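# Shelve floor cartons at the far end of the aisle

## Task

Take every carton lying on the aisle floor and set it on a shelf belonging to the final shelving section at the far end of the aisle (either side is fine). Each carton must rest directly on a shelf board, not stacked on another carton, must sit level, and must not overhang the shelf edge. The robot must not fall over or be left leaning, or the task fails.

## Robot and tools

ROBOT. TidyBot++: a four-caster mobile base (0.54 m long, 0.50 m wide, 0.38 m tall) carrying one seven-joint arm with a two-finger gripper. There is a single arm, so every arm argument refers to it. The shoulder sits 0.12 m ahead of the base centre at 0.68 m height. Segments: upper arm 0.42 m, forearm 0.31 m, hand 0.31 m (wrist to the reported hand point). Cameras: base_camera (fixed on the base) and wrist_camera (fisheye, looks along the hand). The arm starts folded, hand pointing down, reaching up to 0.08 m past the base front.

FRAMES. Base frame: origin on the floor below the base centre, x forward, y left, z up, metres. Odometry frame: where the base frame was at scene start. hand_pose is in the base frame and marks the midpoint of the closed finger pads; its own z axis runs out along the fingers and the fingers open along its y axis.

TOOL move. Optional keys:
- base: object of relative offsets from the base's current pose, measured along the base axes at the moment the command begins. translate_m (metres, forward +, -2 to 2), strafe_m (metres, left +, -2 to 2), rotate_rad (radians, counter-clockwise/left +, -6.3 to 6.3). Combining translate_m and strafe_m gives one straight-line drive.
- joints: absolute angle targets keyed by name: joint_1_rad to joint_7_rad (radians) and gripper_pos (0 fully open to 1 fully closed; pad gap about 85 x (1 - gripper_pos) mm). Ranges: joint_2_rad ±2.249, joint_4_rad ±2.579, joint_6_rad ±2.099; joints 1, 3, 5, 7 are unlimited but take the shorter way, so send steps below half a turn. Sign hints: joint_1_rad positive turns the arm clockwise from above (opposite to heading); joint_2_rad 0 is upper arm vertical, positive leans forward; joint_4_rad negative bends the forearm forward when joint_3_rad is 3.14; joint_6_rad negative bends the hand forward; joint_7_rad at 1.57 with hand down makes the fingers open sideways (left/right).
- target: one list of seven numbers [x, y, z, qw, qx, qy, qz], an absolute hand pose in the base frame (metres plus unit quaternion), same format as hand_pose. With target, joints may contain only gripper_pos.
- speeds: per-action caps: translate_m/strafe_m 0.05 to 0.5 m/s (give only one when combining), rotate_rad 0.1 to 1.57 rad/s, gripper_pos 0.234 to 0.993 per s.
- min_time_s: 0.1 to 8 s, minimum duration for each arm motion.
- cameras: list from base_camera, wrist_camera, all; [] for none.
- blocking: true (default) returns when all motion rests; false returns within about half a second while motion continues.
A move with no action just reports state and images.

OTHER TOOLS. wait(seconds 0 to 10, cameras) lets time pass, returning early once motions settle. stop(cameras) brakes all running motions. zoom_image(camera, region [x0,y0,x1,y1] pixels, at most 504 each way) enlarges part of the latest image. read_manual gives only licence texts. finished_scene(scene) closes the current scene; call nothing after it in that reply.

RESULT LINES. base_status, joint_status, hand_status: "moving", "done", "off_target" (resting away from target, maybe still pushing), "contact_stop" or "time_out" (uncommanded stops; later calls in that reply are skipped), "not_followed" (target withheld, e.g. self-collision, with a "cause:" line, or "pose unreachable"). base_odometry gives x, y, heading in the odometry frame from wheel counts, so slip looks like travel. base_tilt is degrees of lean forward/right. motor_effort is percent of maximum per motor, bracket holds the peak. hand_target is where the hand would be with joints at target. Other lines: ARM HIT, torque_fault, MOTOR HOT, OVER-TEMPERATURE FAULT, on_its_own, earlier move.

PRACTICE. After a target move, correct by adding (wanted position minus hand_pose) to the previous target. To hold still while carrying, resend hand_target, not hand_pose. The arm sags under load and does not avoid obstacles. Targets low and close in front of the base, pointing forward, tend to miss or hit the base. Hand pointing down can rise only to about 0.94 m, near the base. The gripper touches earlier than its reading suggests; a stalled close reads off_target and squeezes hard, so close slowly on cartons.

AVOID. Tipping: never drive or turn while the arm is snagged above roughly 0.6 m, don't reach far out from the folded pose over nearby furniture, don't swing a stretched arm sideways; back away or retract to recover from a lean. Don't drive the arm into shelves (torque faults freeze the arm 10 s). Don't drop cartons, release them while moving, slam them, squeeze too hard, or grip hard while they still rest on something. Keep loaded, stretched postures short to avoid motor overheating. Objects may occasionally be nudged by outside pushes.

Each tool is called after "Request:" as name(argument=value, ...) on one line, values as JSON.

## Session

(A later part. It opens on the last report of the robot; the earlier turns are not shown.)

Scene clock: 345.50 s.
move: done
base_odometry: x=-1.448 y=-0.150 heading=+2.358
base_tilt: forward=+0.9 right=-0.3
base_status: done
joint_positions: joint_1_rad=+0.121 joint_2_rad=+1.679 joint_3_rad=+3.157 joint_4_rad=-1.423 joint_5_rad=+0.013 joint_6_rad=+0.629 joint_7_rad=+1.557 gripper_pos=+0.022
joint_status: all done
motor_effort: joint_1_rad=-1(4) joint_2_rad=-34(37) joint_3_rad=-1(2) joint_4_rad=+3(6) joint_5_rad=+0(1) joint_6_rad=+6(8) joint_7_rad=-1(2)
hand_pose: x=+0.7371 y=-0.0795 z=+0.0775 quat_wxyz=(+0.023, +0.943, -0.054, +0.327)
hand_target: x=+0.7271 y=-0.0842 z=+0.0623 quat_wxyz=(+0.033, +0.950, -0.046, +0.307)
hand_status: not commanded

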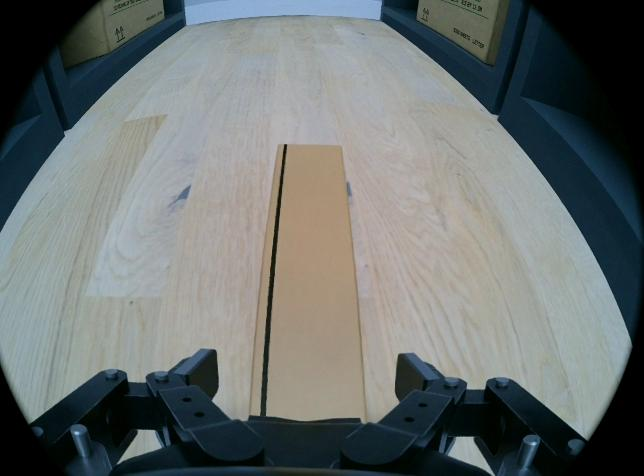

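Request:
move(joints={"joint_2_rad": 1.8, "joint_4_rad": -1.275, "joint_6_rad": 0.57}, min_time_s=1.5, cameras=["all"])

Scene clock: 349.77 s.
move: done
base_odometry: x=-1.448 y=-0.150 heading=+2.358
base_tilt: forward=+0.9 right=-0.3
base_status: not commanded
joint_positions: joint_1_rad=+0.121 joint_2_rad=+1.777 joint_3_rad=+3.157 joint_4_rad=-1.300 joint_5_rad=+0.013 joint_6_rad=+0.617 joint_7_rad=+1.557 gripper_pos=+0.022
joint_status: all done
motor_effort: joint_1_rad=+0(1) joint_2_rad=-34(36) joint_3_rad=-1(1) joint_4_rad=+4(6) joint_5_rad=+0(1) joint_6_rad=+7(8) joint_7_rad=-1(1)
hand_pose: x=+0.7423 y=-0.0797 z=+0.0402 quat_wxyz=(+0.023, +0.941, -0.053, +0.334)
hand_target: x=+0.7290 y=-0.0837 z=+0.0221 quat_wxyz=(+0.033, +0.949, -0.045, +0.311)
hand_status: not commanded
pictures: base_camera, wrist_camera

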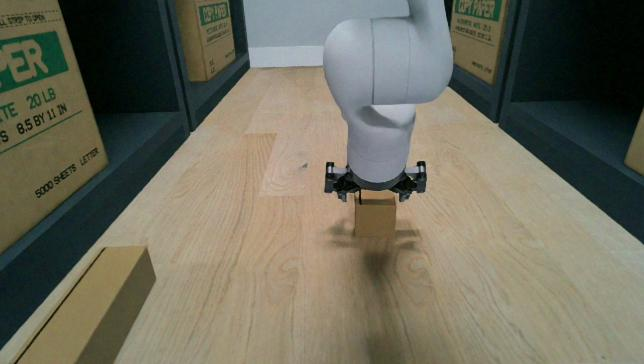

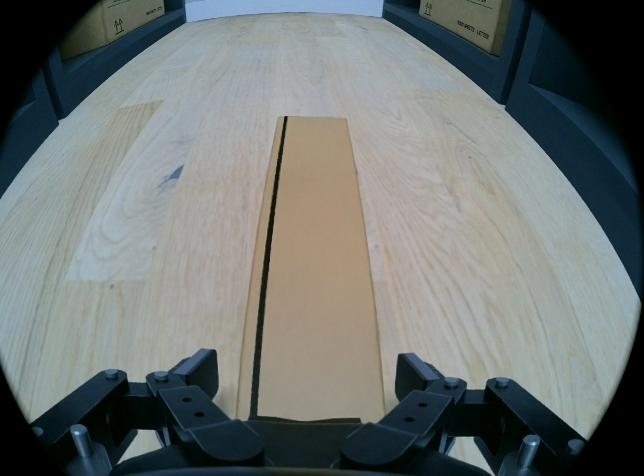

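Request:
move(joints={"gripper_pos": 0.345}, speeds={"gripper_pos": 0.234})

Request:
move(joints={"gripper_pos": 0.37}, speeds={"gripper_pos": 0.234})

Request:
move(joints={"joint_2_rad": 1.55, "joint_4_rad": -1.53, "joint_6_rad": 0.57}, min_time_s=2, cameras=["all"])

Scene clock: 354.70 s.
move: done
base_odometry: x=-1.448 y=-0.150 heading=+2.358
base_tilt: forward=+0.8 right=-0.3
base_status: not commanded
joint_positions: joint_1_rad=+0.121 joint_2_rad=+1.777 joint_3_rad=+3.157 joint_4_rad=-1.299 joint_5_rad=+0.013 joint_6_rad=+0.617 joint_7_rad=+1.557 gripper_pos=+0.341
joint_status: all done
motor_effort: joint_1_rad=+0(1) joint_2_rad=-33(35) joint_3_rad=-1(1) joint_4_rad=+4(5) joint_5_rad=-1(1) joint_6_rad=+7(7) joint_7_rad=+0(1)
hand_pose: x=+0.7428 y=-0.0797 z=+0.0404 quat_wxyz=(+0.023, +0.941, -0.053, +0.334)
hand_target: x=+0.7290 y=-0.0837 z=+0.0221 quat_wxyz=(+0.033, +0.949, -0.045, +0.311)
hand_status: not commanded
pictures: none

Scene clock: 355.93 s.
move: done
base_odometry: x=-1.448 y=-0.150 heading=+2.358
base_tilt: forward=+0.9 right=-0.3
base_status: not commanded
joint_positions: joint_1_rad=+0.121 joint_2_rad=+1.777 joint_3_rad=+3.157 joint_4_rad=-1.298 joint_5_rad=+0.013 joint_6_rad=+0.617 joint_7_rad=+1.557 gripper_pos=+0.369
joint_status: all done
motor_effort: joint_1_rad=+0(1) joint_2_rad=-33(34) joint_3_rad=-1(1) joint_4_rad=+4(5) joint_5_rad=-1(1) joint_6_rad=+5(7) joint_7_rad=+0(1)
hand_pose: x=+0.7436 y=-0.0798 z=+0.0407 quat_wxyz=(+0.023, +0.941, -0.053, +0.335)
hand_target: x=+0.7290 y=-0.0837 z=+0.0221 quat_wxyz=(+0.033, +0.949, -0.045, +0.311)
hand_status: not commanded
pictures: none

Scene clock: 358.27 s.
move: done
base_odometry: x=-1.448 y=-0.150 heading=+2.358
base_tilt: forward=+0.9 right=-0.3
base_status: not commanded
joint_positions: joint_1_rad=+0.121 joint_2_rad=+1.579 joint_3_rad=+3.157 joint_4_rad=-1.508 joint_5_rad=+0.013 joint_6_rad=+0.612 joint_7_rad=+1.557 gripper_pos=+0.369
joint_status: all done
motor_effort: joint_1_rad=+0(2) joint_2_rad=-36(37) joint_3_rad=-1(1) joint_4_rad=+4(5) joint_5_rad=-1(1) joint_6_rad=+7(8) joint_7_rad=+0(2)
hand_pose: x=+0.7438 y=-0.0808 z=+0.1194 quat_wxyz=(+0.023, +0.944, -0.054, +0.326)
hand_target: x=+0.7370 y=-0.0859 z=+0.1254 quat_wxyz=(+0.034, +0.949, -0.047, +0.309)
hand_status: not commanded
pictures: base_camera, wrist_camera

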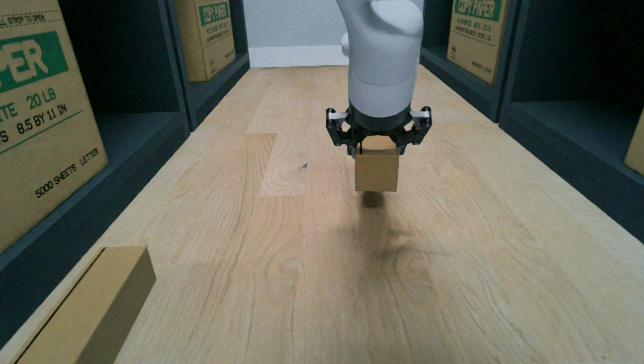

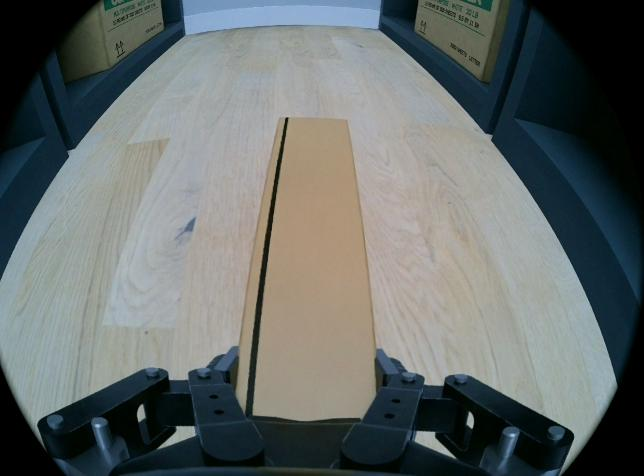

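Request:
zoom_image(camera="base_camera", region=[0, 100, 320, 364])

Scaled by 1.575.

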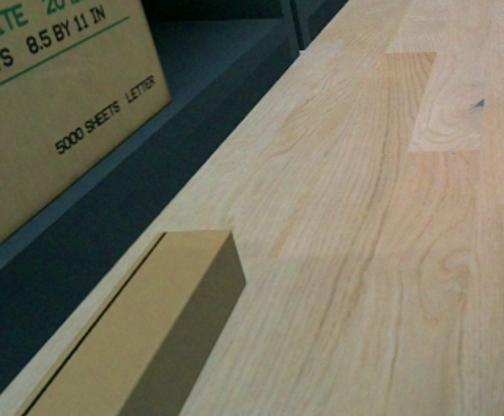

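Request:
zoom_image(camera="base_camera", region=[400, 0, 644, 260])

Scaled by 1.938.

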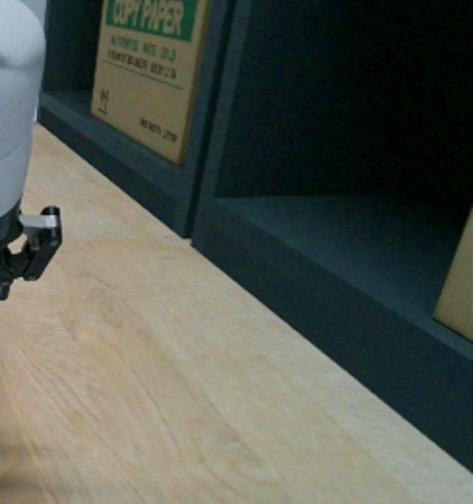

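Request:
move(base={"strafe_m": -0.125}, speeds={"strafe_m": 0.2}, joints={"joint_1_rad": 0.0, "joint_2_rad": -0.1, "joint_4_rad": -2.19, "joint_6_rad": -0.37}, min_time_s=3, cameras=["all"])

Request:
move(base={"translate_m": 0.55}, speeds={"translate_m": 0.25}, cameras=["all"])

Scene clock: 400.63 s.
Motor temperatures (°C): [35 38 33 35 38 37 36]
move: done
base_odometry: x=-1.359 y=-0.062 heading=+2.358
base_tilt: forward=+0.8 right=-0.3
base_status: done
joint_positions: joint_1_rad=+0.013 joint_2_rad=-0.085 joint_3_rad=+3.159 joint_4_rad=-2.160 joint_5_rad=+0.013 joint_6_rad=-0.322 joint_7_rad=+1.557 gripper_pos=+0.369
joint_status: all done
motor_effort: joint_1_rad=+0(5) joint_2_rad=-13(40) joint_3_rad=+0(4) joint_4_rad=+17(17) joint_5_rad=+0(1) joint_6_rad=+8(9) joint_7_rad=+0(2)
hand_pose: x=+0.5697 y=-0.0140 z=+0.7205 quat_wxyz=(+0.007, +0.931, -0.016, +0.364)
hand_target: x=+0.5463 y=-0.0051 z=+0.7028 quat_wxyz=(+0.003, +0.942, +0.000, +0.334)
hand_status: not commanded
pictures: base_camera, wrist_camera

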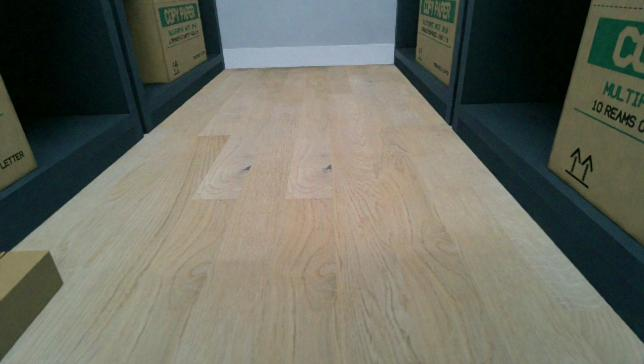

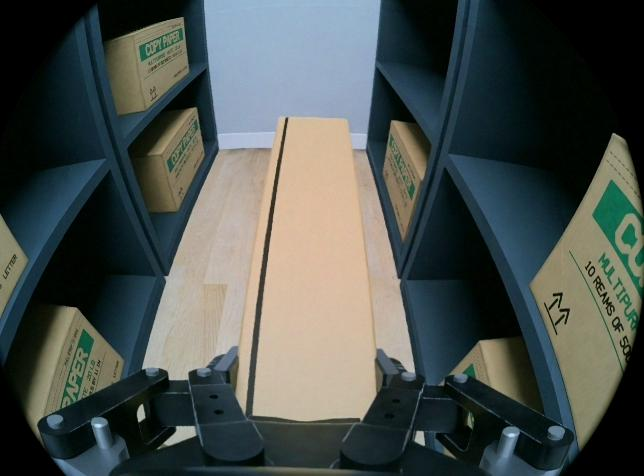

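Scene clock: 403.60 s.
move: done
base_odometry: x=-1.749 y=+0.327 heading=+2.358
base_tilt: forward=+0.8 right=-0.3
base_status: done
joint_positions: joint_1_rad=+0.012 joint_2_rad=-0.091 joint_3_rad=+3.159 joint_4_rad=-2.164 joint_5_rad=+0.013 joint_6_rad=-0.328 joint_7_rad=+1.557 gripper_pos=+0.369
joint_status: not commanded
motor_effort: joint_1_rad=+0(1) joint_2_rad=-13(17) joint_3_rad=+0(1) joint_4_rad=+16(18) joint_5_rad=+0(1) joint_6_rad=+7(9) joint_7_rad=+0(1)
hand_pose: x=+0.5662 y=-0.0134 z=+0.7198 quat_wxyz=(+0.006, +0.932, -0.016, +0.362)
hand_target: x=+0.5463 y=-0.0051 z=+0.7028 quat_wxyz=(+0.003, +0.942, +0.000, +0.334)
hand_status: not commanded
pictures: base_camera, wrist_camera

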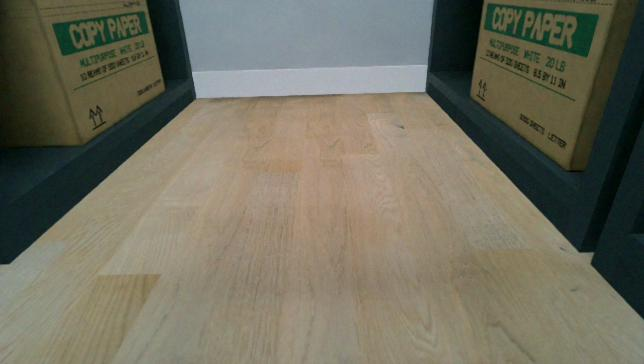

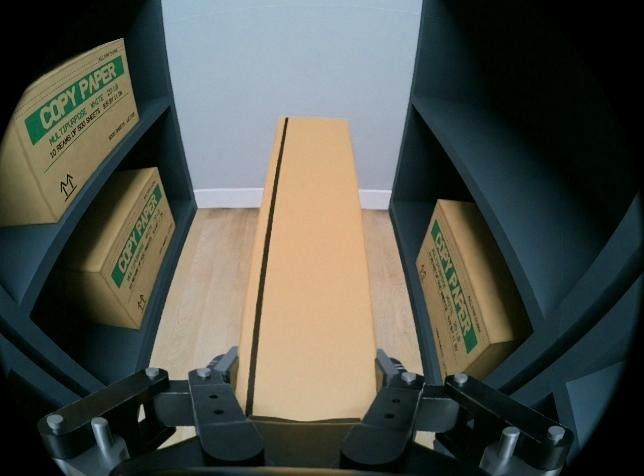

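Request:
zoom_image(camera="wrist_camera", region=[360, 40, 644, 440])

Scaled by 1.260.

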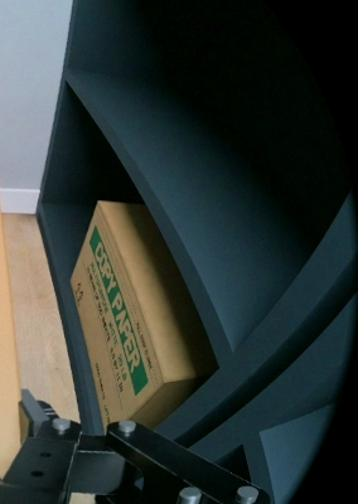

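Request:
move(joints={"joint_2_rad": -0.13, "joint_4_rad": -2.398, "joint_6_rad": -0.165}, min_time_s=1.5)

Request:
move(base={"translate_m": 0.6}, speeds={"translate_m": 0.25}, cameras=["all"])

Scene clock: 439.07 s.
move: done
base_odometry: x=-1.749 y=+0.327 heading=+2.358
base_tilt: forward=+0.8 right=-0.3
base_status: not commanded
joint_positions: joint_1_rad=+0.012 joint_2_rad=-0.109 joint_3_rad=+3.159 joint_4_rad=-2.371 joint_5_rad=+0.013 joint_6_rad=-0.217 joint_7_rad=+1.557 gripper_pos=+0.369
joint_status: all done
motor_effort: joint_1_rad=+0(1) joint_2_rad=-10(14) joint_3_rad=-1(1) joint_4_rad=+14(17) joint_5_rad=+0(1) joint_6_rad=+7(9) joint_7_rad=-1(1)
hand_pose: x=+0.5071 y=-0.0111 z=+0.6545 quat_wxyz=(+0.005, +0.945, -0.015, +0.325)
hand_target: x=+0.5082 y=-0.0050 z=+0.6608 quat_wxyz=(+0.004, +0.938, -0.001, +0.347)
hand_status: not commanded
pictures: none

Scene clock: 442.23 s.
move: done
base_odometry: x=-2.174 y=+0.751 heading=+2.357
base_tilt: forward=+0.8 right=-0.3
base_status: done
joint_positions: joint_1_rad=+0.012 joint_2_rad=-0.121 joint_3_rad=+3.159 joint_4_rad=-2.376 joint_5_rad=+0.013 joint_6_rad=-0.210 joint_7_rad=+1.557 gripper_pos=+0.369
joint_status: not commanded
motor_effort: joint_1_rad=+0(2) joint_2_rad=-9(13) joint_3_rad=+0(1) joint_4_rad=+14(16) joint_5_rad=+0(1) joint_6_rad=+7(8) joint_7_rad=+0(2)
hand_pose: x=+0.5069 y=-0.0109 z=+0.6583 quat_wxyz=(+0.005, +0.943, -0.015, +0.332)
hand_target: x=+0.5082 y=-0.0050 z=+0.6608 quat_wxyz=(+0.004, +0.938, -0.001, +0.347)
hand_status: not commanded
pictures: base_camera, wrist_camera

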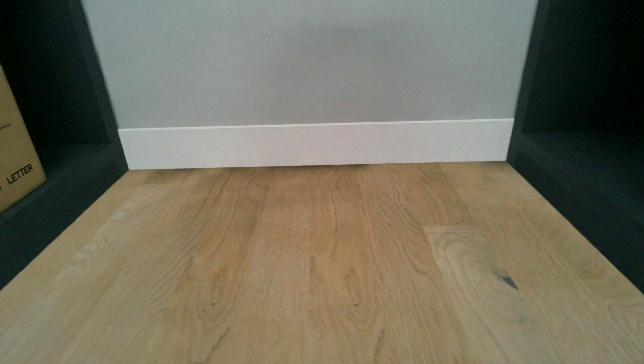

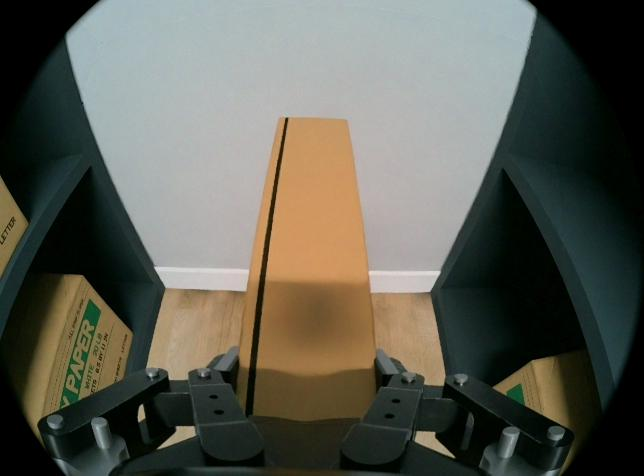

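Request:
move(base={"strafe_m": 0.09}, speeds={"strafe_m": 0.25}, joints={"joint_1_rad": 0.72}, min_time_s=2, cameras=["wrist_camera"])

Scene clock: 459.67 s.
move: done
base_odometry: x=-2.238 y=+0.687 heading=+2.357
base_tilt: forward=+0.8 right=-0.3
base_status: done
joint_positions: joint_1_rad=+0.708 joint_2_rad=-0.121 joint_3_rad=+3.157 joint_4_rad=-2.376 joint_5_rad=+0.013 joint_6_rad=-0.210 joint_7_rad=+1.557 gripper_pos=+0.369
joint_status: all done
motor_effort: joint_1_rad=+0(2) joint_2_rad=-10(11) joint_3_rad=-1(2) joint_4_rad=+15(15) joint_5_rad=+0(1) joint_6_rad=+7(8) joint_7_rad=+0(2)
hand_pose: x=+0.4101 y=-0.2566 z=+0.6583 quat_wxyz=(+0.118, +0.882, -0.335, +0.310)
hand_target: x=+0.4083 y=-0.2604 z=+0.6608 quat_wxyz=(+0.126, +0.877, -0.331, +0.323)
hand_status: not commanded

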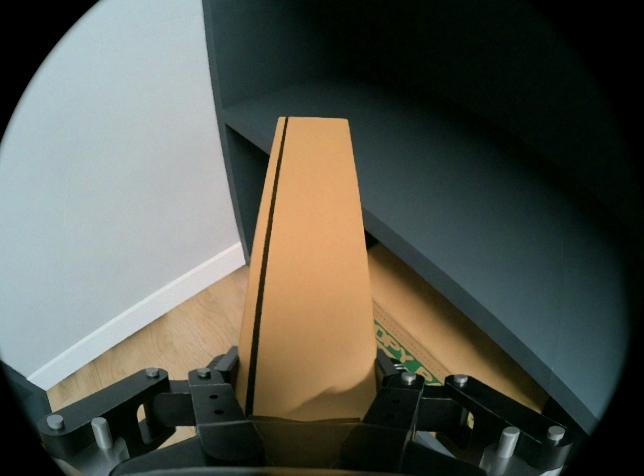

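Request:
zoom_image(camera="wrist_camera", region=[340, 160, 640, 440])

Scaled by 1.680.

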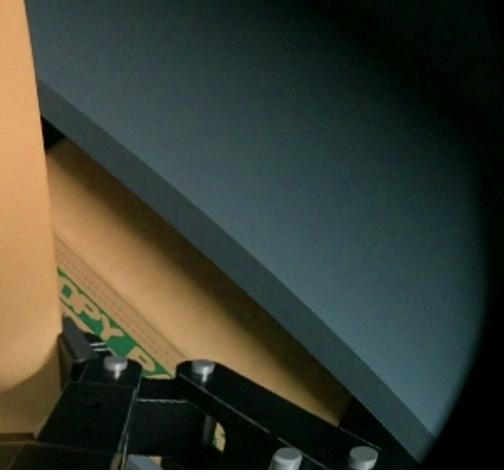

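Request:
move(joints={"joint_1_rad": 1.3}, min_time_s=2, cameras=["wrist_camera"])

Scene clock: 470.43 s.
move: done
base_odometry: x=-2.238 y=+0.687 heading=+2.357
base_tilt: forward=+0.8 right=-0.3
base_status: not commanded
joint_positions: joint_1_rad=+1.289 joint_2_rad=-0.121 joint_3_rad=+3.157 joint_4_rad=-2.376 joint_5_rad=+0.013 joint_6_rad=-0.210 joint_7_rad=+1.557 gripper_pos=+0.369
joint_status: all done
motor_effort: joint_1_rad=+0(2) joint_2_rad=-10(11) joint_3_rad=+0(1) joint_4_rad=+14(15) joint_5_rad=+0(1) joint_6_rad=+8(8) joint_7_rad=-1(1)
hand_pose: x=+0.2217 y=-0.3742 z=+0.6583 quat_wxyz=(+0.202, +0.749, -0.573, +0.264)
hand_target: x=+0.2183 y=-0.3764 z=+0.6608 quat_wxyz=(+0.213, +0.746, -0.568, +0.274)
hand_status: not commanded

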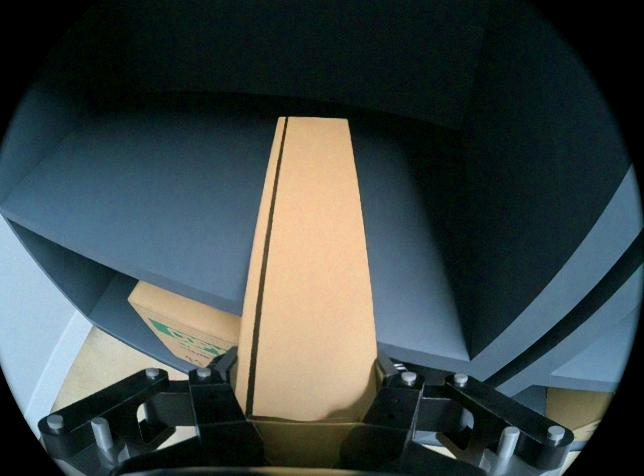

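Request:
move(base={"strafe_m": -0.12}, speeds={"strafe_m": 0.15}, joints={"joint_2_rad": 0.145, "joint_4_rad": -2.268, "joint_6_rad": 0.01}, min_time_s=2, cameras=["wrist_camera"])

Scene clock: 485.43 s.
move: done
base_odometry: x=-2.153 y=+0.772 heading=+2.358
base_tilt: forward=+0.8 right=-0.3
base_status: done
joint_positions: joint_1_rad=+1.289 joint_2_rad=+0.133 joint_3_rad=+3.157 joint_4_rad=-2.302 joint_5_rad=+0.013 joint_6_rad=-0.042 joint_7_rad=+1.557 gripper_pos=+0.369
joint_status: all done
motor_effort: joint_1_rad=+0(1) joint_2_rad=-16(17) joint_3_rad=+0(1) joint_4_rad=+13(16) joint_5_rad=+0(1) joint_6_rad=+7(8) joint_7_rad=+0(2)
hand_pose: x=+0.2388 y=-0.4360 z=+0.6147 quat_wxyz=(+0.199, +0.751, -0.574, +0.259)
hand_target: x=+0.2401 y=-0.4644 z=+0.6334 quat_wxyz=(+0.224, +0.742, -0.565, +0.283)
hand_status: not commanded

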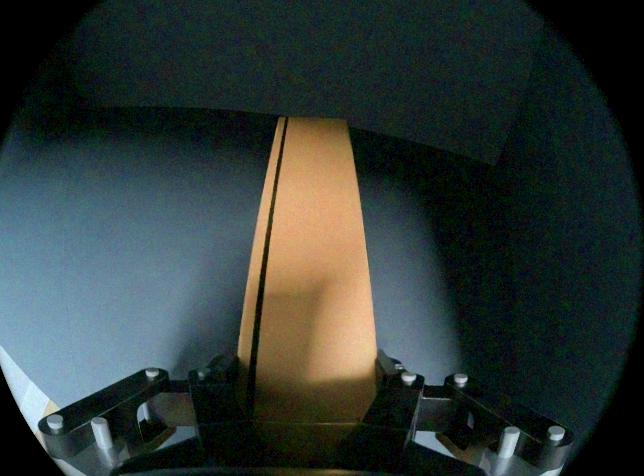

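Request:
move(joints={"joint_2_rad": 0.225, "joint_4_rad": -2.392, "joint_6_rad": 0.17}, min_time_s=2, cameras=["wrist_camera"])

Scene clock: 495.60 s.
move: done
base_odometry: x=-2.153 y=+0.772 heading=+2.358
base_tilt: forward=+0.8 right=-0.3
base_status: not commanded
joint_positions: joint_1_rad=+1.289 joint_2_rad=+0.210 joint_3_rad=+3.157 joint_4_rad=-2.365 joint_5_rad=+0.013 joint_6_rad=+0.118 joint_7_rad=+1.557 gripper_pos=+0.369
joint_status: all done
motor_effort: joint_1_rad=-1(1) joint_2_rad=-17(18) joint_3_rad=-1(1) joint_4_rad=+11(14) joint_5_rad=+0(1) joint_6_rad=+7(9) joint_7_rad=-1(1)
hand_pose: x=+0.2397 y=-0.4372 z=+0.5871 quat_wxyz=(+0.204, +0.749, -0.571, +0.266)
hand_target: x=+0.2320 y=-0.4364 z=+0.5807 quat_wxyz=(+0.213, +0.748, -0.569, +0.266)
hand_status: not commanded

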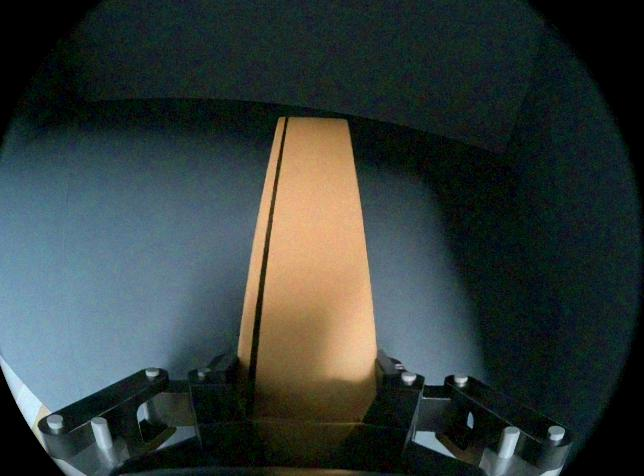

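Request:
move(joints={"joint_2_rad": 0.248, "joint_4_rad": -2.403, "joint_6_rad": 0.204}, min_time_s=1)

Request:
move(joints={"joint_2_rad": 0.263, "joint_4_rad": -2.41, "joint_6_rad": 0.226}, min_time_s=1)

Request:
move(joints={"joint_2_rad": 0.278, "joint_4_rad": -2.417, "joint_6_rad": 0.248}, min_time_s=1, cameras=["wrist_camera"])

Scene clock: 500.60 s.
move: done
base_odometry: x=-2.153 y=+0.772 heading=+2.358
base_tilt: forward=+0.8 right=-0.3
base_status: not commanded
joint_positions: joint_1_rad=+1.289 joint_2_rad=+0.232 joint_3_rad=+3.157 joint_4_rad=-2.375 joint_5_rad=+0.013 joint_6_rad=+0.152 joint_7_rad=+1.557 gripper_pos=+0.369
joint_status: all done
motor_effort: joint_1_rad=+0(1) joint_2_rad=-18(18) joint_3_rad=+0(1) joint_4_rad=+11(12) joint_5_rad=+0(1) joint_6_rad=+8(8) joint_7_rad=-1(1)
hand_pose: x=+0.2401 y=-0.4381 z=+0.5802 quat_wxyz=(+0.205, +0.749, -0.571, +0.267)
hand_target: x=+0.2319 y=-0.4365 z=+0.5732 quat_wxyz=(+0.213, +0.748, -0.569, +0.265)
hand_status: not commanded
pictures: none

Scene clock: 501.90 s.
move: done
base_odometry: x=-2.153 y=+0.772 heading=+2.358
base_tilt: forward=+0.8 right=-0.3
base_status: not commanded
joint_positions: joint_1_rad=+1.290 joint_2_rad=+0.244 joint_3_rad=+3.157 joint_4_rad=-2.382 joint_5_rad=+0.013 joint_6_rad=+0.174 joint_7_rad=+1.557 gripper_pos=+0.369
joint_status: all done
motor_effort: joint_1_rad=+0(1) joint_2_rad=-18(19) joint_3_rad=-1(1) joint_4_rad=+11(12) joint_5_rad=+0(1) joint_6_rad=+7(8) joint_7_rad=-1(2)
hand_pose: x=+0.2402 y=-0.4384 z=+0.5763 quat_wxyz=(+0.206, +0.748, -0.571, +0.268)
hand_target: x=+0.2318 y=-0.4365 z=+0.5684 quat_wxyz=(+0.213, +0.748, -0.569, +0.265)
hand_status: not commanded
pictures: none

Scene clock: 503.20 s.
move: done
base_odometry: x=-2.153 y=+0.772 heading=+2.358
base_tilt: forward=+0.8 right=-0.3
base_status: not commanded
joint_positions: joint_1_rad=+1.290 joint_2_rad=+0.247 joint_3_rad=+3.157 joint_4_rad=-2.391 joint_5_rad=+0.013 joint_6_rad=+0.195 joint_7_rad=+1.557 gripper_pos=+0.369
joint_status: all done
motor_effort: joint_1_rad=-2(2) joint_2_rad=-16(18) joint_3_rad=-1(1) joint_4_rad=+11(12) joint_5_rad=+0(0) joint_6_rad=+7(9) joint_7_rad=-1(1)
hand_pose: x=+0.2402 y=-0.4385 z=+0.5761 quat_wxyz=(+0.208, +0.747, -0.570, +0.272)
hand_target: x=+0.2316 y=-0.4364 z=+0.5637 quat_wxyz=(+0.214, +0.748, -0.569, +0.265)
hand_status: not commanded

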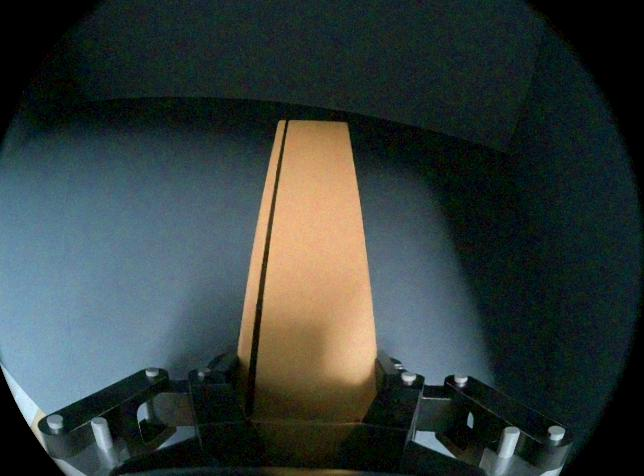

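Request:
move(joints={"gripper_pos": 0.25}, speeds={"gripper_pos": 0.234}, cameras=["wrist_camera"])

Scene clock: 506.87 s.
move: done
base_odometry: x=-2.153 y=+0.772 heading=+2.358
base_tilt: forward=+0.8 right=-0.3
base_status: not commanded
joint_positions: joint_1_rad=+1.290 joint_2_rad=+0.261 joint_3_rad=+3.157 joint_4_rad=-2.391 joint_5_rad=+0.013 joint_6_rad=+0.202 joint_7_rad=+1.558 gripper_pos=+0.253
joint_status: all done
motor_effort: joint_1_rad=-1(1) joint_2_rad=-17(19) joint_3_rad=+0(1) joint_4_rad=+10(11) joint_5_rad=+0(1) joint_6_rad=+7(8) joint_7_rad=+0(1)
hand_pose: x=+0.2401 y=-0.4386 z=+0.5710 quat_wxyz=(+0.206, +0.748, -0.571, +0.269)
hand_target: x=+0.2316 y=-0.4364 z=+0.5637 quat_wxyz=(+0.214, +0.748, -0.569, +0.265)
hand_status: not commanded

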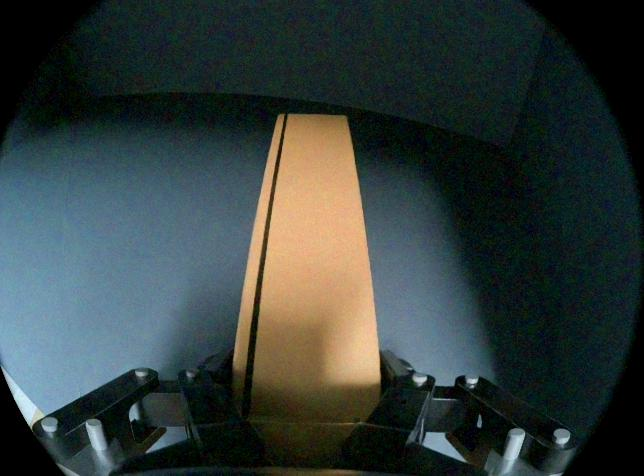

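Request:
move(joints={"gripper_pos": 0.05}, speeds={"gripper_pos": 0.4})

Request:
move(joints={"joint_2_rad": -0.13, "joint_4_rad": -2.29, "joint_6_rad": -0.33}, min_time_s=2, cameras=["wrist_camera"])

Scene clock: 512.70 s.
move: done
base_odometry: x=-2.153 y=+0.772 heading=+2.358
base_tilt: forward=+0.8 right=-0.3
base_status: not commanded
joint_positions: joint_1_rad=+1.290 joint_2_rad=+0.261 joint_3_rad=+3.157 joint_4_rad=-2.391 joint_5_rad=+0.013 joint_6_rad=+0.202 joint_7_rad=+1.558 gripper_pos=+0.054
joint_status: all done
motor_effort: joint_1_rad=+0(1) joint_2_rad=-18(18) joint_3_rad=-1(1) joint_4_rad=+10(11) joint_5_rad=-1(1) joint_6_rad=+7(8) joint_7_rad=-1(1)
hand_pose: x=+0.2401 y=-0.4386 z=+0.5710 quat_wxyz=(+0.206, +0.748, -0.571, +0.269)
hand_target: x=+0.2316 y=-0.4364 z=+0.5637 quat_wxyz=(+0.214, +0.748, -0.569, +0.265)
hand_status: not commanded
pictures: none

Scene clock: 515.33 s.
move: done
base_odometry: x=-2.153 y=+0.772 heading=+2.358
base_tilt: forward=+0.8 right=-0.3
base_status: not commanded
joint_positions: joint_1_rad=+1.290 joint_2_rad=-0.118 joint_3_rad=+3.157 joint_4_rad=-2.324 joint_5_rad=+0.013 joint_6_rad=-0.282 joint_7_rad=+1.558 gripper_pos=+0.054
joint_status: all done
motor_effort: joint_1_rad=-1(2) joint_2_rad=-10(19) joint_3_rad=+0(1) joint_4_rad=+14(16) joint_5_rad=+0(1) joint_6_rad=+7(8) joint_7_rad=-1(1)
hand_pose: x=+0.2222 y=-0.3793 z=+0.6663 quat_wxyz=(+0.196, +0.752, -0.576, +0.255)
hand_target: x=+0.2205 y=-0.3826 z=+0.6768 quat_wxyz=(+0.196, +0.754, -0.574, +0.253)
hand_status: not commanded

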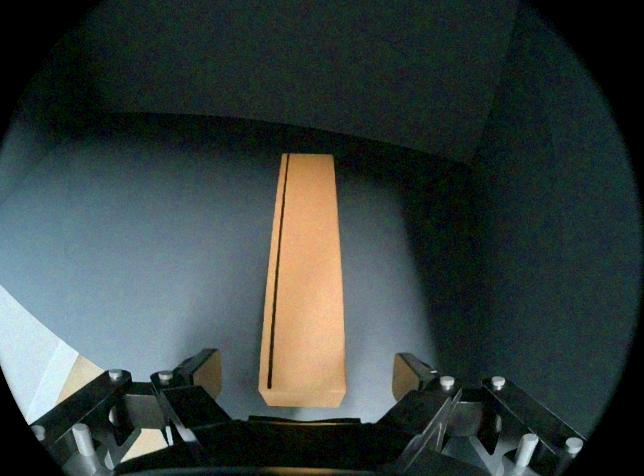

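Request:
move(joints={"joint_1_rad": 0.0, "gripper_pos": 0.02})

Request:
move(base={"translate_m": -1.38})

Request:
move(base={"strafe_m": 0.42}, joints={"joint_1_rad": 0.0, "joint_2_rad": 1.655, "joint_4_rad": -1.85, "joint_6_rad": 1.09}, min_time_s=2, cameras=["all"])

Scene clock: 576.37 s.
move: done
base_odometry: x=-2.153 y=+0.772 heading=+2.358
base_tilt: forward=+0.8 right=-0.3
base_status: not commanded
joint_positions: joint_1_rad=+0.012 joint_2_rad=-0.118 joint_3_rad=+3.157 joint_4_rad=-2.322 joint_5_rad=+0.013 joint_6_rad=-0.283 joint_7_rad=+1.558 gripper_pos=+0.022
joint_status: all done
motor_effort: joint_1_rad=+1(2) joint_2_rad=-10(11) joint_3_rad=+0(1) joint_4_rad=+15(15) joint_5_rad=+0(1) joint_6_rad=+7(7) joint_7_rad=+0(1)
hand_pose: x=+0.5124 y=-0.0106 z=+0.6668 quat_wxyz=(+0.005, +0.947, -0.014, +0.322)
hand_target: x=+0.5148 y=-0.0046 z=+0.6768 quat_wxyz=(+0.002, +0.947, +0.000, +0.320)
hand_status: not commanded
pictures: none

Scene clock: 579.80 s.
move: done
base_odometry: x=-1.176 y=-0.202 heading=+2.358
base_tilt: forward=+0.8 right=-0.3
base_status: done
joint_positions: joint_1_rad=+0.010 joint_2_rad=-0.128 joint_3_rad=+3.157 joint_4_rad=-2.317 joint_5_rad=+0.013 joint_6_rad=-0.289 joint_7_rad=+1.558 gripper_pos=+0.022
joint_status: not commanded
motor_effort: joint_1_rad=-1(1) joint_2_rad=-10(13) joint_3_rad=+0(1) joint_4_rad=+15(17) joint_5_rad=+0(1) joint_6_rad=+6(8) joint_7_rad=+0(1)
hand_pose: x=+0.5135 y=-0.0099 z=+0.6719 quat_wxyz=(+0.005, +0.945, -0.013, +0.326)
hand_target: x=+0.5148 y=-0.0046 z=+0.6768 quat_wxyz=(+0.002, +0.947, +0.000, +0.320)
hand_status: not commanded
pictures: none

Scene clock: 583.10 s.
move: done
base_odometry: x=-1.472 y=-0.500 heading=+2.358
base_tilt: forward=+0.8 right=-0.3
base_status: done
joint_positions: joint_1_rad=-0.001 joint_2_rad=+1.639 joint_3_rad=+3.156 joint_4_rad=-1.873 joint_5_rad=+0.013 joint_6_rad=+1.040 joint_7_rad=+1.558 gripper_pos=+0.022
joint_status: all done
motor_effort: joint_1_rad=-1(3) joint_2_rad=-30(33) joint_3_rad=-1(2) joint_4_rad=-1(15) joint_5_rad=+0(1) joint_6_rad=+7(8) joint_7_rad=-1(2)
hand_pose: x=+0.6178 y=-0.0022 z=+0.1156 quat_wxyz=(+0.000, +0.945, +0.002, +0.328)
hand_target: x=+0.6333 y=-0.0118 z=+0.1198 quat_wxyz=(+0.018, +0.935, +0.013, +0.355)
hand_status: not commanded
pictures: base_camera, wrist_camera

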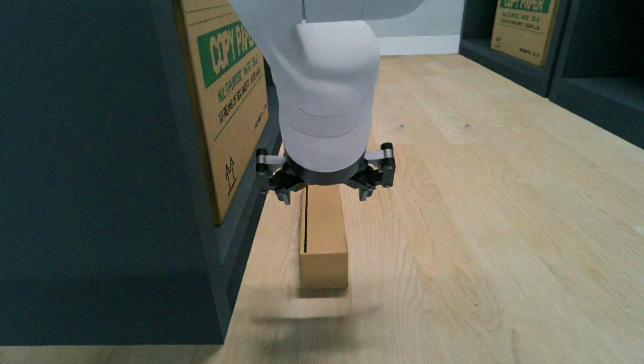

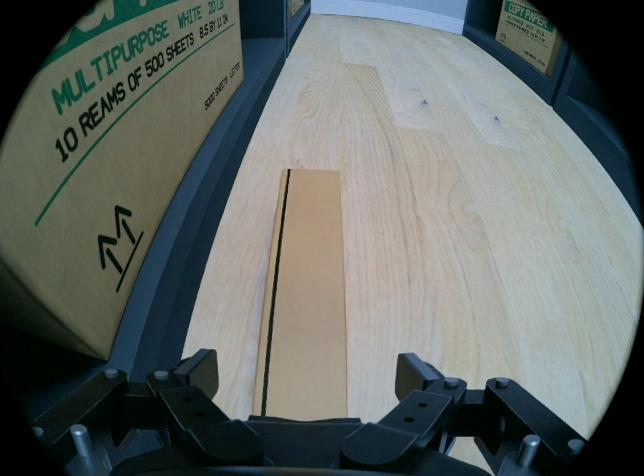

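Request:
move(joints={"joint_2_rad": 1.841, "joint_4_rad": -1.617, "joint_6_rad": 0.96}, min_time_s=1.5, cameras=["wrist_camera"])

Scene clock: 590.10 s.
move: done
base_odometry: x=-1.472 y=-0.500 heading=+2.358
base_tilt: forward=+0.8 right=-0.3
base_status: not commanded
joint_positions: joint_1_rad=-0.001 joint_2_rad=+1.823 joint_3_rad=+3.156 joint_4_rad=-1.637 joint_5_rad=+0.013 joint_6_rad=+1.006 joint_7_rad=+1.558 gripper_pos=+0.022
joint_status: all done
motor_effort: joint_1_rad=+0(1) joint_2_rad=-29(31) joint_3_rad=-1(1) joint_4_rad=-1(3) joint_5_rad=-1(1) joint_6_rad=+7(8) joint_7_rad=-1(1)
hand_pose: x=+0.6252 y=-0.0018 z=+0.0374 quat_wxyz=(+0.000, +0.942, +0.004, +0.337)
hand_target: x=+0.6134 y=-0.0113 z=+0.0216 quat_wxyz=(+0.016, +0.948, +0.014, +0.316)
hand_status: not commanded

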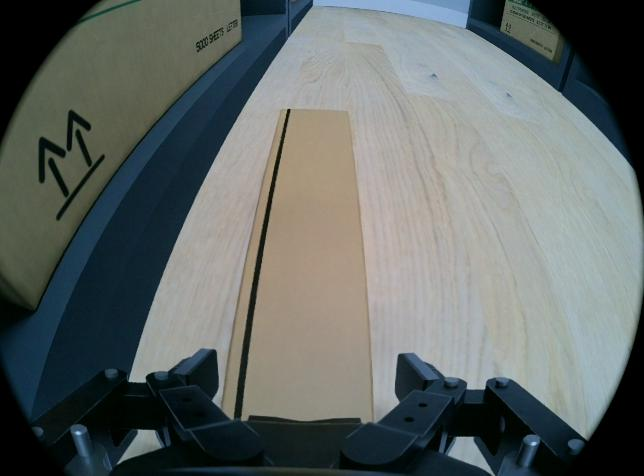

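Request:
move(joints={"gripper_pos": 0.37}, speeds={"gripper_pos": 0.234})

Request:
move(joints={"joint_2_rad": -0.13, "joint_4_rad": -2.398, "joint_6_rad": -0.25}, min_time_s=3, cameras=["wrist_camera"])

Request:
move(base={"strafe_m": -0.42})

Request:
move(base={"translate_m": 1.38}, cameras=["base_camera"])

Scene clock: 601.80 s.
move: done
base_odometry: x=-1.472 y=-0.500 heading=+2.358
base_tilt: forward=+0.8 right=-0.3
base_status: not commanded
joint_positions: joint_1_rad=-0.001 joint_2_rad=+1.823 joint_3_rad=+3.156 joint_4_rad=-1.637 joint_5_rad=+0.013 joint_6_rad=+1.006 joint_7_rad=+1.558 gripper_pos=+0.369
joint_status: all done
motor_effort: joint_1_rad=+0(1) joint_2_rad=-23(30) joint_3_rad=-1(1) joint_4_rad=+0(1) joint_5_rad=+0(1) joint_6_rad=+1(7) joint_7_rad=-1(1)
hand_pose: x=+0.6254 y=-0.0018 z=+0.0375 quat_wxyz=(+0.000, +0.942, +0.004, +0.337)
hand_target: x=+0.6134 y=-0.0113 z=+0.0216 quat_wxyz=(+0.016, +0.948, +0.014, +0.316)
hand_status: not commanded
pictures: none

Scene clock: 605.10 s.
move: done
base_odometry: x=-1.472 y=-0.500 heading=+2.358
base_tilt: forward=+0.8 right=-0.3
base_status: not commanded
joint_positions: joint_1_rad=-0.001 joint_2_rad=-0.115 joint_3_rad=+3.156 joint_4_rad=-2.369 joint_5_rad=+0.013 joint_6_rad=-0.201 joint_7_rad=+1.558 gripper_pos=+0.369
joint_status: all done
motor_effort: joint_1_rad=+0(2) joint_2_rad=-10(36) joint_3_rad=+0(1) joint_4_rad=+14(15) joint_5_rad=+0(1) joint_6_rad=+7(8) joint_7_rad=-1(1)
hand_pose: x=+0.5119 y=-0.0046 z=+0.6605 quat_wxyz=(+0.003, +0.942, -0.007, +0.336)
hand_target: x=+0.4874 y=-0.0043 z=+0.6445 quat_wxyz=(+0.003, +0.952, -0.001, +0.307)
hand_status: not commanded

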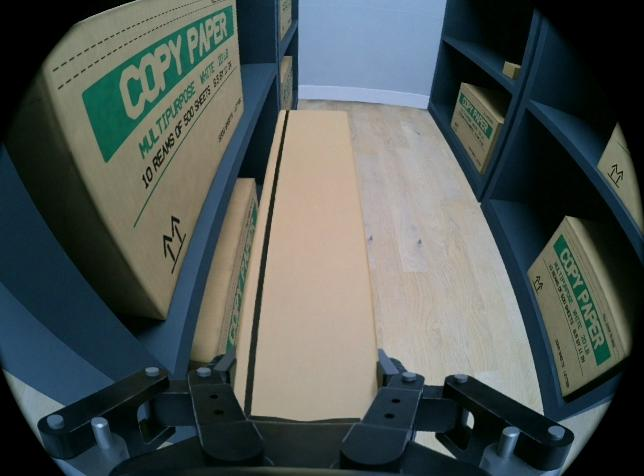

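Scene clock: 607.27 s.
move: done
base_odometry: x=-1.176 y=-0.202 heading=+2.358
base_tilt: forward=+0.8 right=-0.3
base_status: done
joint_positions: joint_1_rad=+0.000 joint_2_rad=-0.118 joint_3_rad=+3.159 joint_4_rad=-2.370 joint_5_rad=+0.013 joint_6_rad=-0.206 joint_7_rad=+1.558 gripper_pos=+0.369
joint_status: not commanded
motor_effort: joint_1_rad=+0(2) joint_2_rad=-10(13) joint_3_rad=+0(3) joint_4_rad=+15(16) joint_5_rad=+0(1) joint_6_rad=+7(8) joint_7_rad=-1(1)
hand_pose: x=+0.5104 y=-0.0064 z=+0.6603 quat_wxyz=(+0.003, +0.942, -0.009, +0.335)
hand_target: x=+0.4874 y=-0.0043 z=+0.6445 quat_wxyz=(+0.003, +0.952, -0.001, +0.307)
hand_status: not commanded
pictures: none

Scene clock: 610.70 s.
move: done
base_odometry: x=-2.153 y=+0.772 heading=+2.358
base_tilt: forward=+0.8 right=-0.3
base_status: done
joint_positions: joint_1_rad=+0.000 joint_2_rad=-0.123 joint_3_rad=+3.159 joint_4_rad=-2.375 joint_5_rad=+0.013 joint_6_rad=-0.210 joint_7_rad=+1.558 gripper_pos=+0.369
joint_status: not commanded
motor_effort: joint_1_rad=+0(1) joint_2_rad=-9(13) joint_3_rad=+0(1) joint_4_rad=+15(16) joint_5_rad=+0(1) joint_6_rad=+7(8) joint_7_rad=-1(2)
hand_pose: x=+0.5075 y=-0.0063 z=+0.6594 quat_wxyz=(+0.003, +0.943, -0.009, +0.333)
hand_target: x=+0.4874 y=-0.0043 z=+0.6445 quat_wxyz=(+0.003, +0.952, -0.001, +0.307)
hand_status: not commanded

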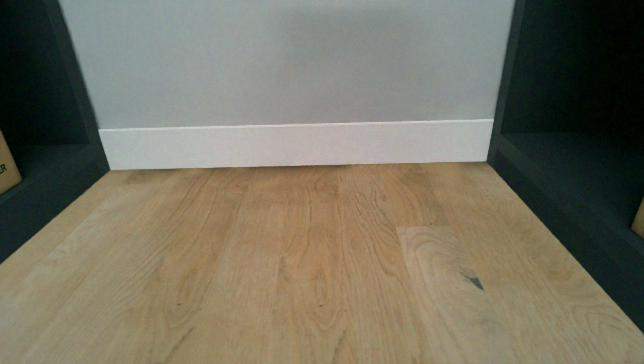

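Request:
move(base={"strafe_m": 0.12}, joints={"joint_1_rad": 0.72}, min_time_s=1.5)

Request:
move(base={"translate_m": 0.2}, joints={"joint_1_rad": 1.3}, min_time_s=1.5, cameras=["wrist_camera"])

Request:
move(base={"strafe_m": -0.12}, joints={"joint_2_rad": 0.145, "joint_4_rad": -2.268, "joint_6_rad": 0.01}, min_time_s=2, cameras=["wrist_camera"])

Scene clock: 617.57 s.
move: done
base_odometry: x=-2.238 y=+0.687 heading=+2.358
base_tilt: forward=+0.8 right=-0.3
base_status: done
joint_positions: joint_1_rad=+0.708 joint_2_rad=-0.123 joint_3_rad=+3.157 joint_4_rad=-2.375 joint_5_rad=+0.013 joint_6_rad=-0.210 joint_7_rad=+1.558 gripper_pos=+0.369
joint_status: all done
motor_effort: joint_1_rad=+0(2) joint_2_rad=-10(11) joint_3_rad=-1(2) joint_4_rad=+15(15) joint_5_rad=+0(1) joint_6_rad=+8(8) joint_7_rad=+0(2)
hand_pose: x=+0.4106 y=-0.2567 z=+0.6594 quat_wxyz=(+0.118, +0.882, -0.334, +0.312)
hand_target: x=+0.3932 y=-0.2462 z=+0.6445 quat_wxyz=(+0.111, +0.891, -0.336, +0.286)
hand_status: not commanded
pictures: none

Scene clock: 619.37 s.
move: done
base_odometry: x=-2.380 y=+0.829 heading=+2.358
base_tilt: forward=+0.8 right=-0.3
base_status: done
joint_positions: joint_1_rad=+1.288 joint_2_rad=-0.123 joint_3_rad=+3.157 joint_4_rad=-2.375 joint_5_rad=+0.013 joint_6_rad=-0.210 joint_7_rad=+1.558 gripper_pos=+0.369
joint_status: all done
motor_effort: joint_1_rad=+0(2) joint_2_rad=-10(12) joint_3_rad=+0(2) joint_4_rad=+14(16) joint_5_rad=-1(1) joint_6_rad=+7(8) joint_7_rad=+0(1)
hand_pose: x=+0.2222 y=-0.3742 z=+0.6592 quat_wxyz=(+0.202, +0.749, -0.572, +0.265)
hand_target: x=+0.2134 y=-0.3562 z=+0.6445 quat_wxyz=(+0.188, +0.757, -0.577, +0.243)
hand_status: not commanded

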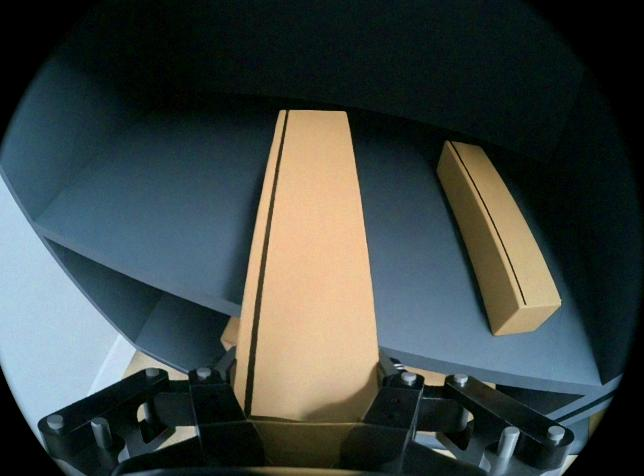

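Scene clock: 621.67 s.
move: done
base_odometry: x=-2.295 y=+0.914 heading=+2.358
base_tilt: forward=+0.8 right=-0.3
base_status: done
joint_positions: joint_1_rad=+1.290 joint_2_rad=+0.133 joint_3_rad=+3.157 joint_4_rad=-2.301 joint_5_rad=+0.013 joint_6_rad=-0.042 joint_7_rad=+1.558 gripper_pos=+0.369
joint_status: all done
motor_effort: joint_1_rad=+0(1) joint_2_rad=-16(18) joint_3_rad=-1(1) joint_4_rad=+13(16) joint_5_rad=+0(1) joint_6_rad=+7(9) joint_7_rad=+0(1)
hand_pose: x=+0.2390 y=-0.4361 z=+0.6149 quat_wxyz=(+0.199, +0.751, -0.573, +0.259)
hand_target: x=+0.2401 y=-0.4644 z=+0.6334 quat_wxyz=(+0.224, +0.742, -0.565, +0.283)
hand_status: not commanded

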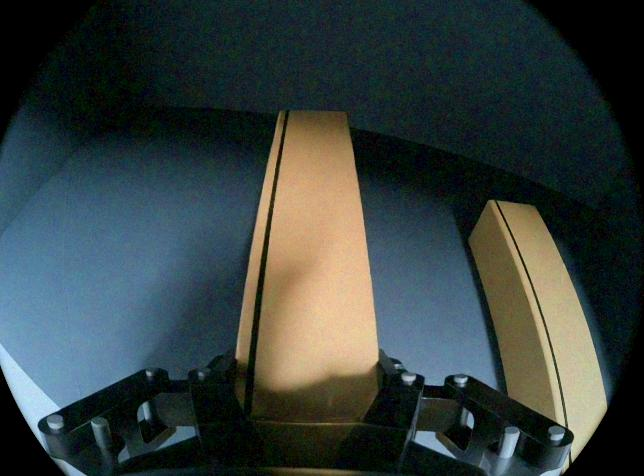

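Request:
move(joints={"joint_2_rad": 0.225, "joint_4_rad": -2.392, "joint_6_rad": 0.17}, min_time_s=1.5)

Request:
move(joints={"joint_2_rad": 0.26, "joint_4_rad": -2.408, "joint_6_rad": 0.22}, min_time_s=1)

Request:
move(joints={"joint_2_rad": 0.272, "joint_4_rad": -2.414, "joint_6_rad": 0.238}, min_time_s=1)

Request:
move(joints={"gripper_pos": 0.25}, speeds={"gripper_pos": 0.234}, cameras=["wrist_camera"])

Scene clock: 627.80 s.
move: done
base_odometry: x=-2.295 y=+0.914 heading=+2.358
base_tilt: forward=+0.8 right=-0.3
base_status: not commanded
joint_positions: joint_1_rad=+1.290 joint_2_rad=+0.210 joint_3_rad=+3.157 joint_4_rad=-2.366 joint_5_rad=+0.013 joint_6_rad=+0.117 joint_7_rad=+1.558 gripper_pos=+0.369
joint_status: all done
motor_effort: joint_1_rad=+0(1) joint_2_rad=-17(19) joint_3_rad=-1(1) joint_4_rad=+11(13) joint_5_rad=+0(1) joint_6_rad=+7(8) joint_7_rad=+0(1)
hand_pose: x=+0.2398 y=-0.4365 z=+0.5863 quat_wxyz=(+0.204, +0.749, -0.571, +0.266)
hand_target: x=+0.2320 y=-0.4364 z=+0.5807 quat_wxyz=(+0.213, +0.748, -0.569, +0.266)
hand_status: not commanded
pictures: none

Scene clock: 629.10 s.
move: done
base_odometry: x=-2.295 y=+0.914 heading=+2.358
base_tilt: forward=+0.8 right=-0.3
base_status: not commanded
joint_positions: joint_1_rad=+1.290 joint_2_rad=+0.244 joint_3_rad=+3.157 joint_4_rad=-2.380 joint_5_rad=+0.013 joint_6_rad=+0.168 joint_7_rad=+1.558 gripper_pos=+0.369
joint_status: all done
motor_effort: joint_1_rad=+0(1) joint_2_rad=-18(19) joint_3_rad=-1(1) joint_4_rad=+11(12) joint_5_rad=+0(1) joint_6_rad=+8(8) joint_7_rad=-1(1)
hand_pose: x=+0.2403 y=-0.4379 z=+0.5758 quat_wxyz=(+0.204, +0.749, -0.571, +0.267)
hand_target: x=+0.2318 y=-0.4364 z=+0.5693 quat_wxyz=(+0.213, +0.748, -0.569, +0.265)
hand_status: not commanded
pictures: none

Scene clock: 630.40 s.
move: done
base_odometry: x=-2.295 y=+0.914 heading=+2.358
base_tilt: forward=+0.8 right=-0.3
base_status: not commanded
joint_positions: joint_1_rad=+1.290 joint_2_rad=+0.254 joint_3_rad=+3.157 joint_4_rad=-2.386 joint_5_rad=+0.013 joint_6_rad=+0.186 joint_7_rad=+1.558 gripper_pos=+0.369
joint_status: all done
motor_effort: joint_1_rad=+0(2) joint_2_rad=-17(19) joint_3_rad=-1(1) joint_4_rad=+11(11) joint_5_rad=+0(1) joint_6_rad=+7(8) joint_7_rad=+0(2)
hand_pose: x=+0.2405 y=-0.4384 z=+0.5731 quat_wxyz=(+0.205, +0.749, -0.570, +0.268)
hand_target: x=+0.2316 y=-0.4363 z=+0.5654 quat_wxyz=(+0.213, +0.749, -0.569, +0.265)
hand_status: not commanded
pictures: none

Scene clock: 631.50 s.
move: done
base_odometry: x=-2.295 y=+0.914 heading=+2.358
base_tilt: forward=+0.8 right=-0.3
base_status: not commanded
joint_positions: joint_1_rad=+1.290 joint_2_rad=+0.254 joint_3_rad=+3.157 joint_4_rad=-2.386 joint_5_rad=+0.013 joint_6_rad=+0.189 joint_7_rad=+1.558 gripper_pos=+0.253
joint_status: all done
motor_effort: joint_1_rad=+0(2) joint_2_rad=-17(18) joint_3_rad=-1(1) joint_4_rad=+11(11) joint_5_rad=+0(1) joint_6_rad=+6(7) joint_7_rad=-1(1)
hand_pose: x=+0.2407 y=-0.4389 z=+0.5733 quat_wxyz=(+0.206, +0.749, -0.570, +0.269)
hand_target: x=+0.2316 y=-0.4363 z=+0.5654 quat_wxyz=(+0.213, +0.749, -0.569, +0.265)
hand_status: not commanded

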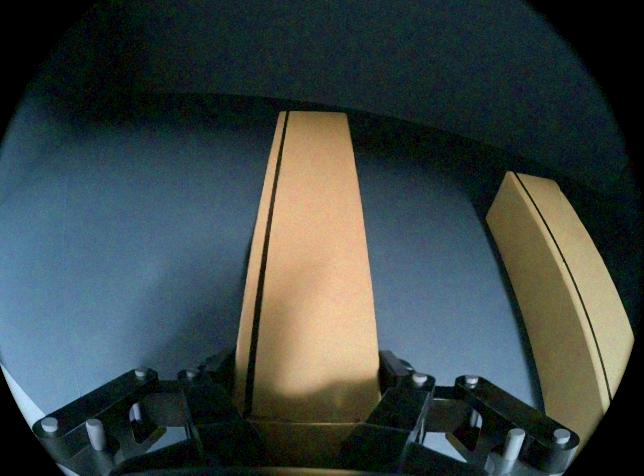

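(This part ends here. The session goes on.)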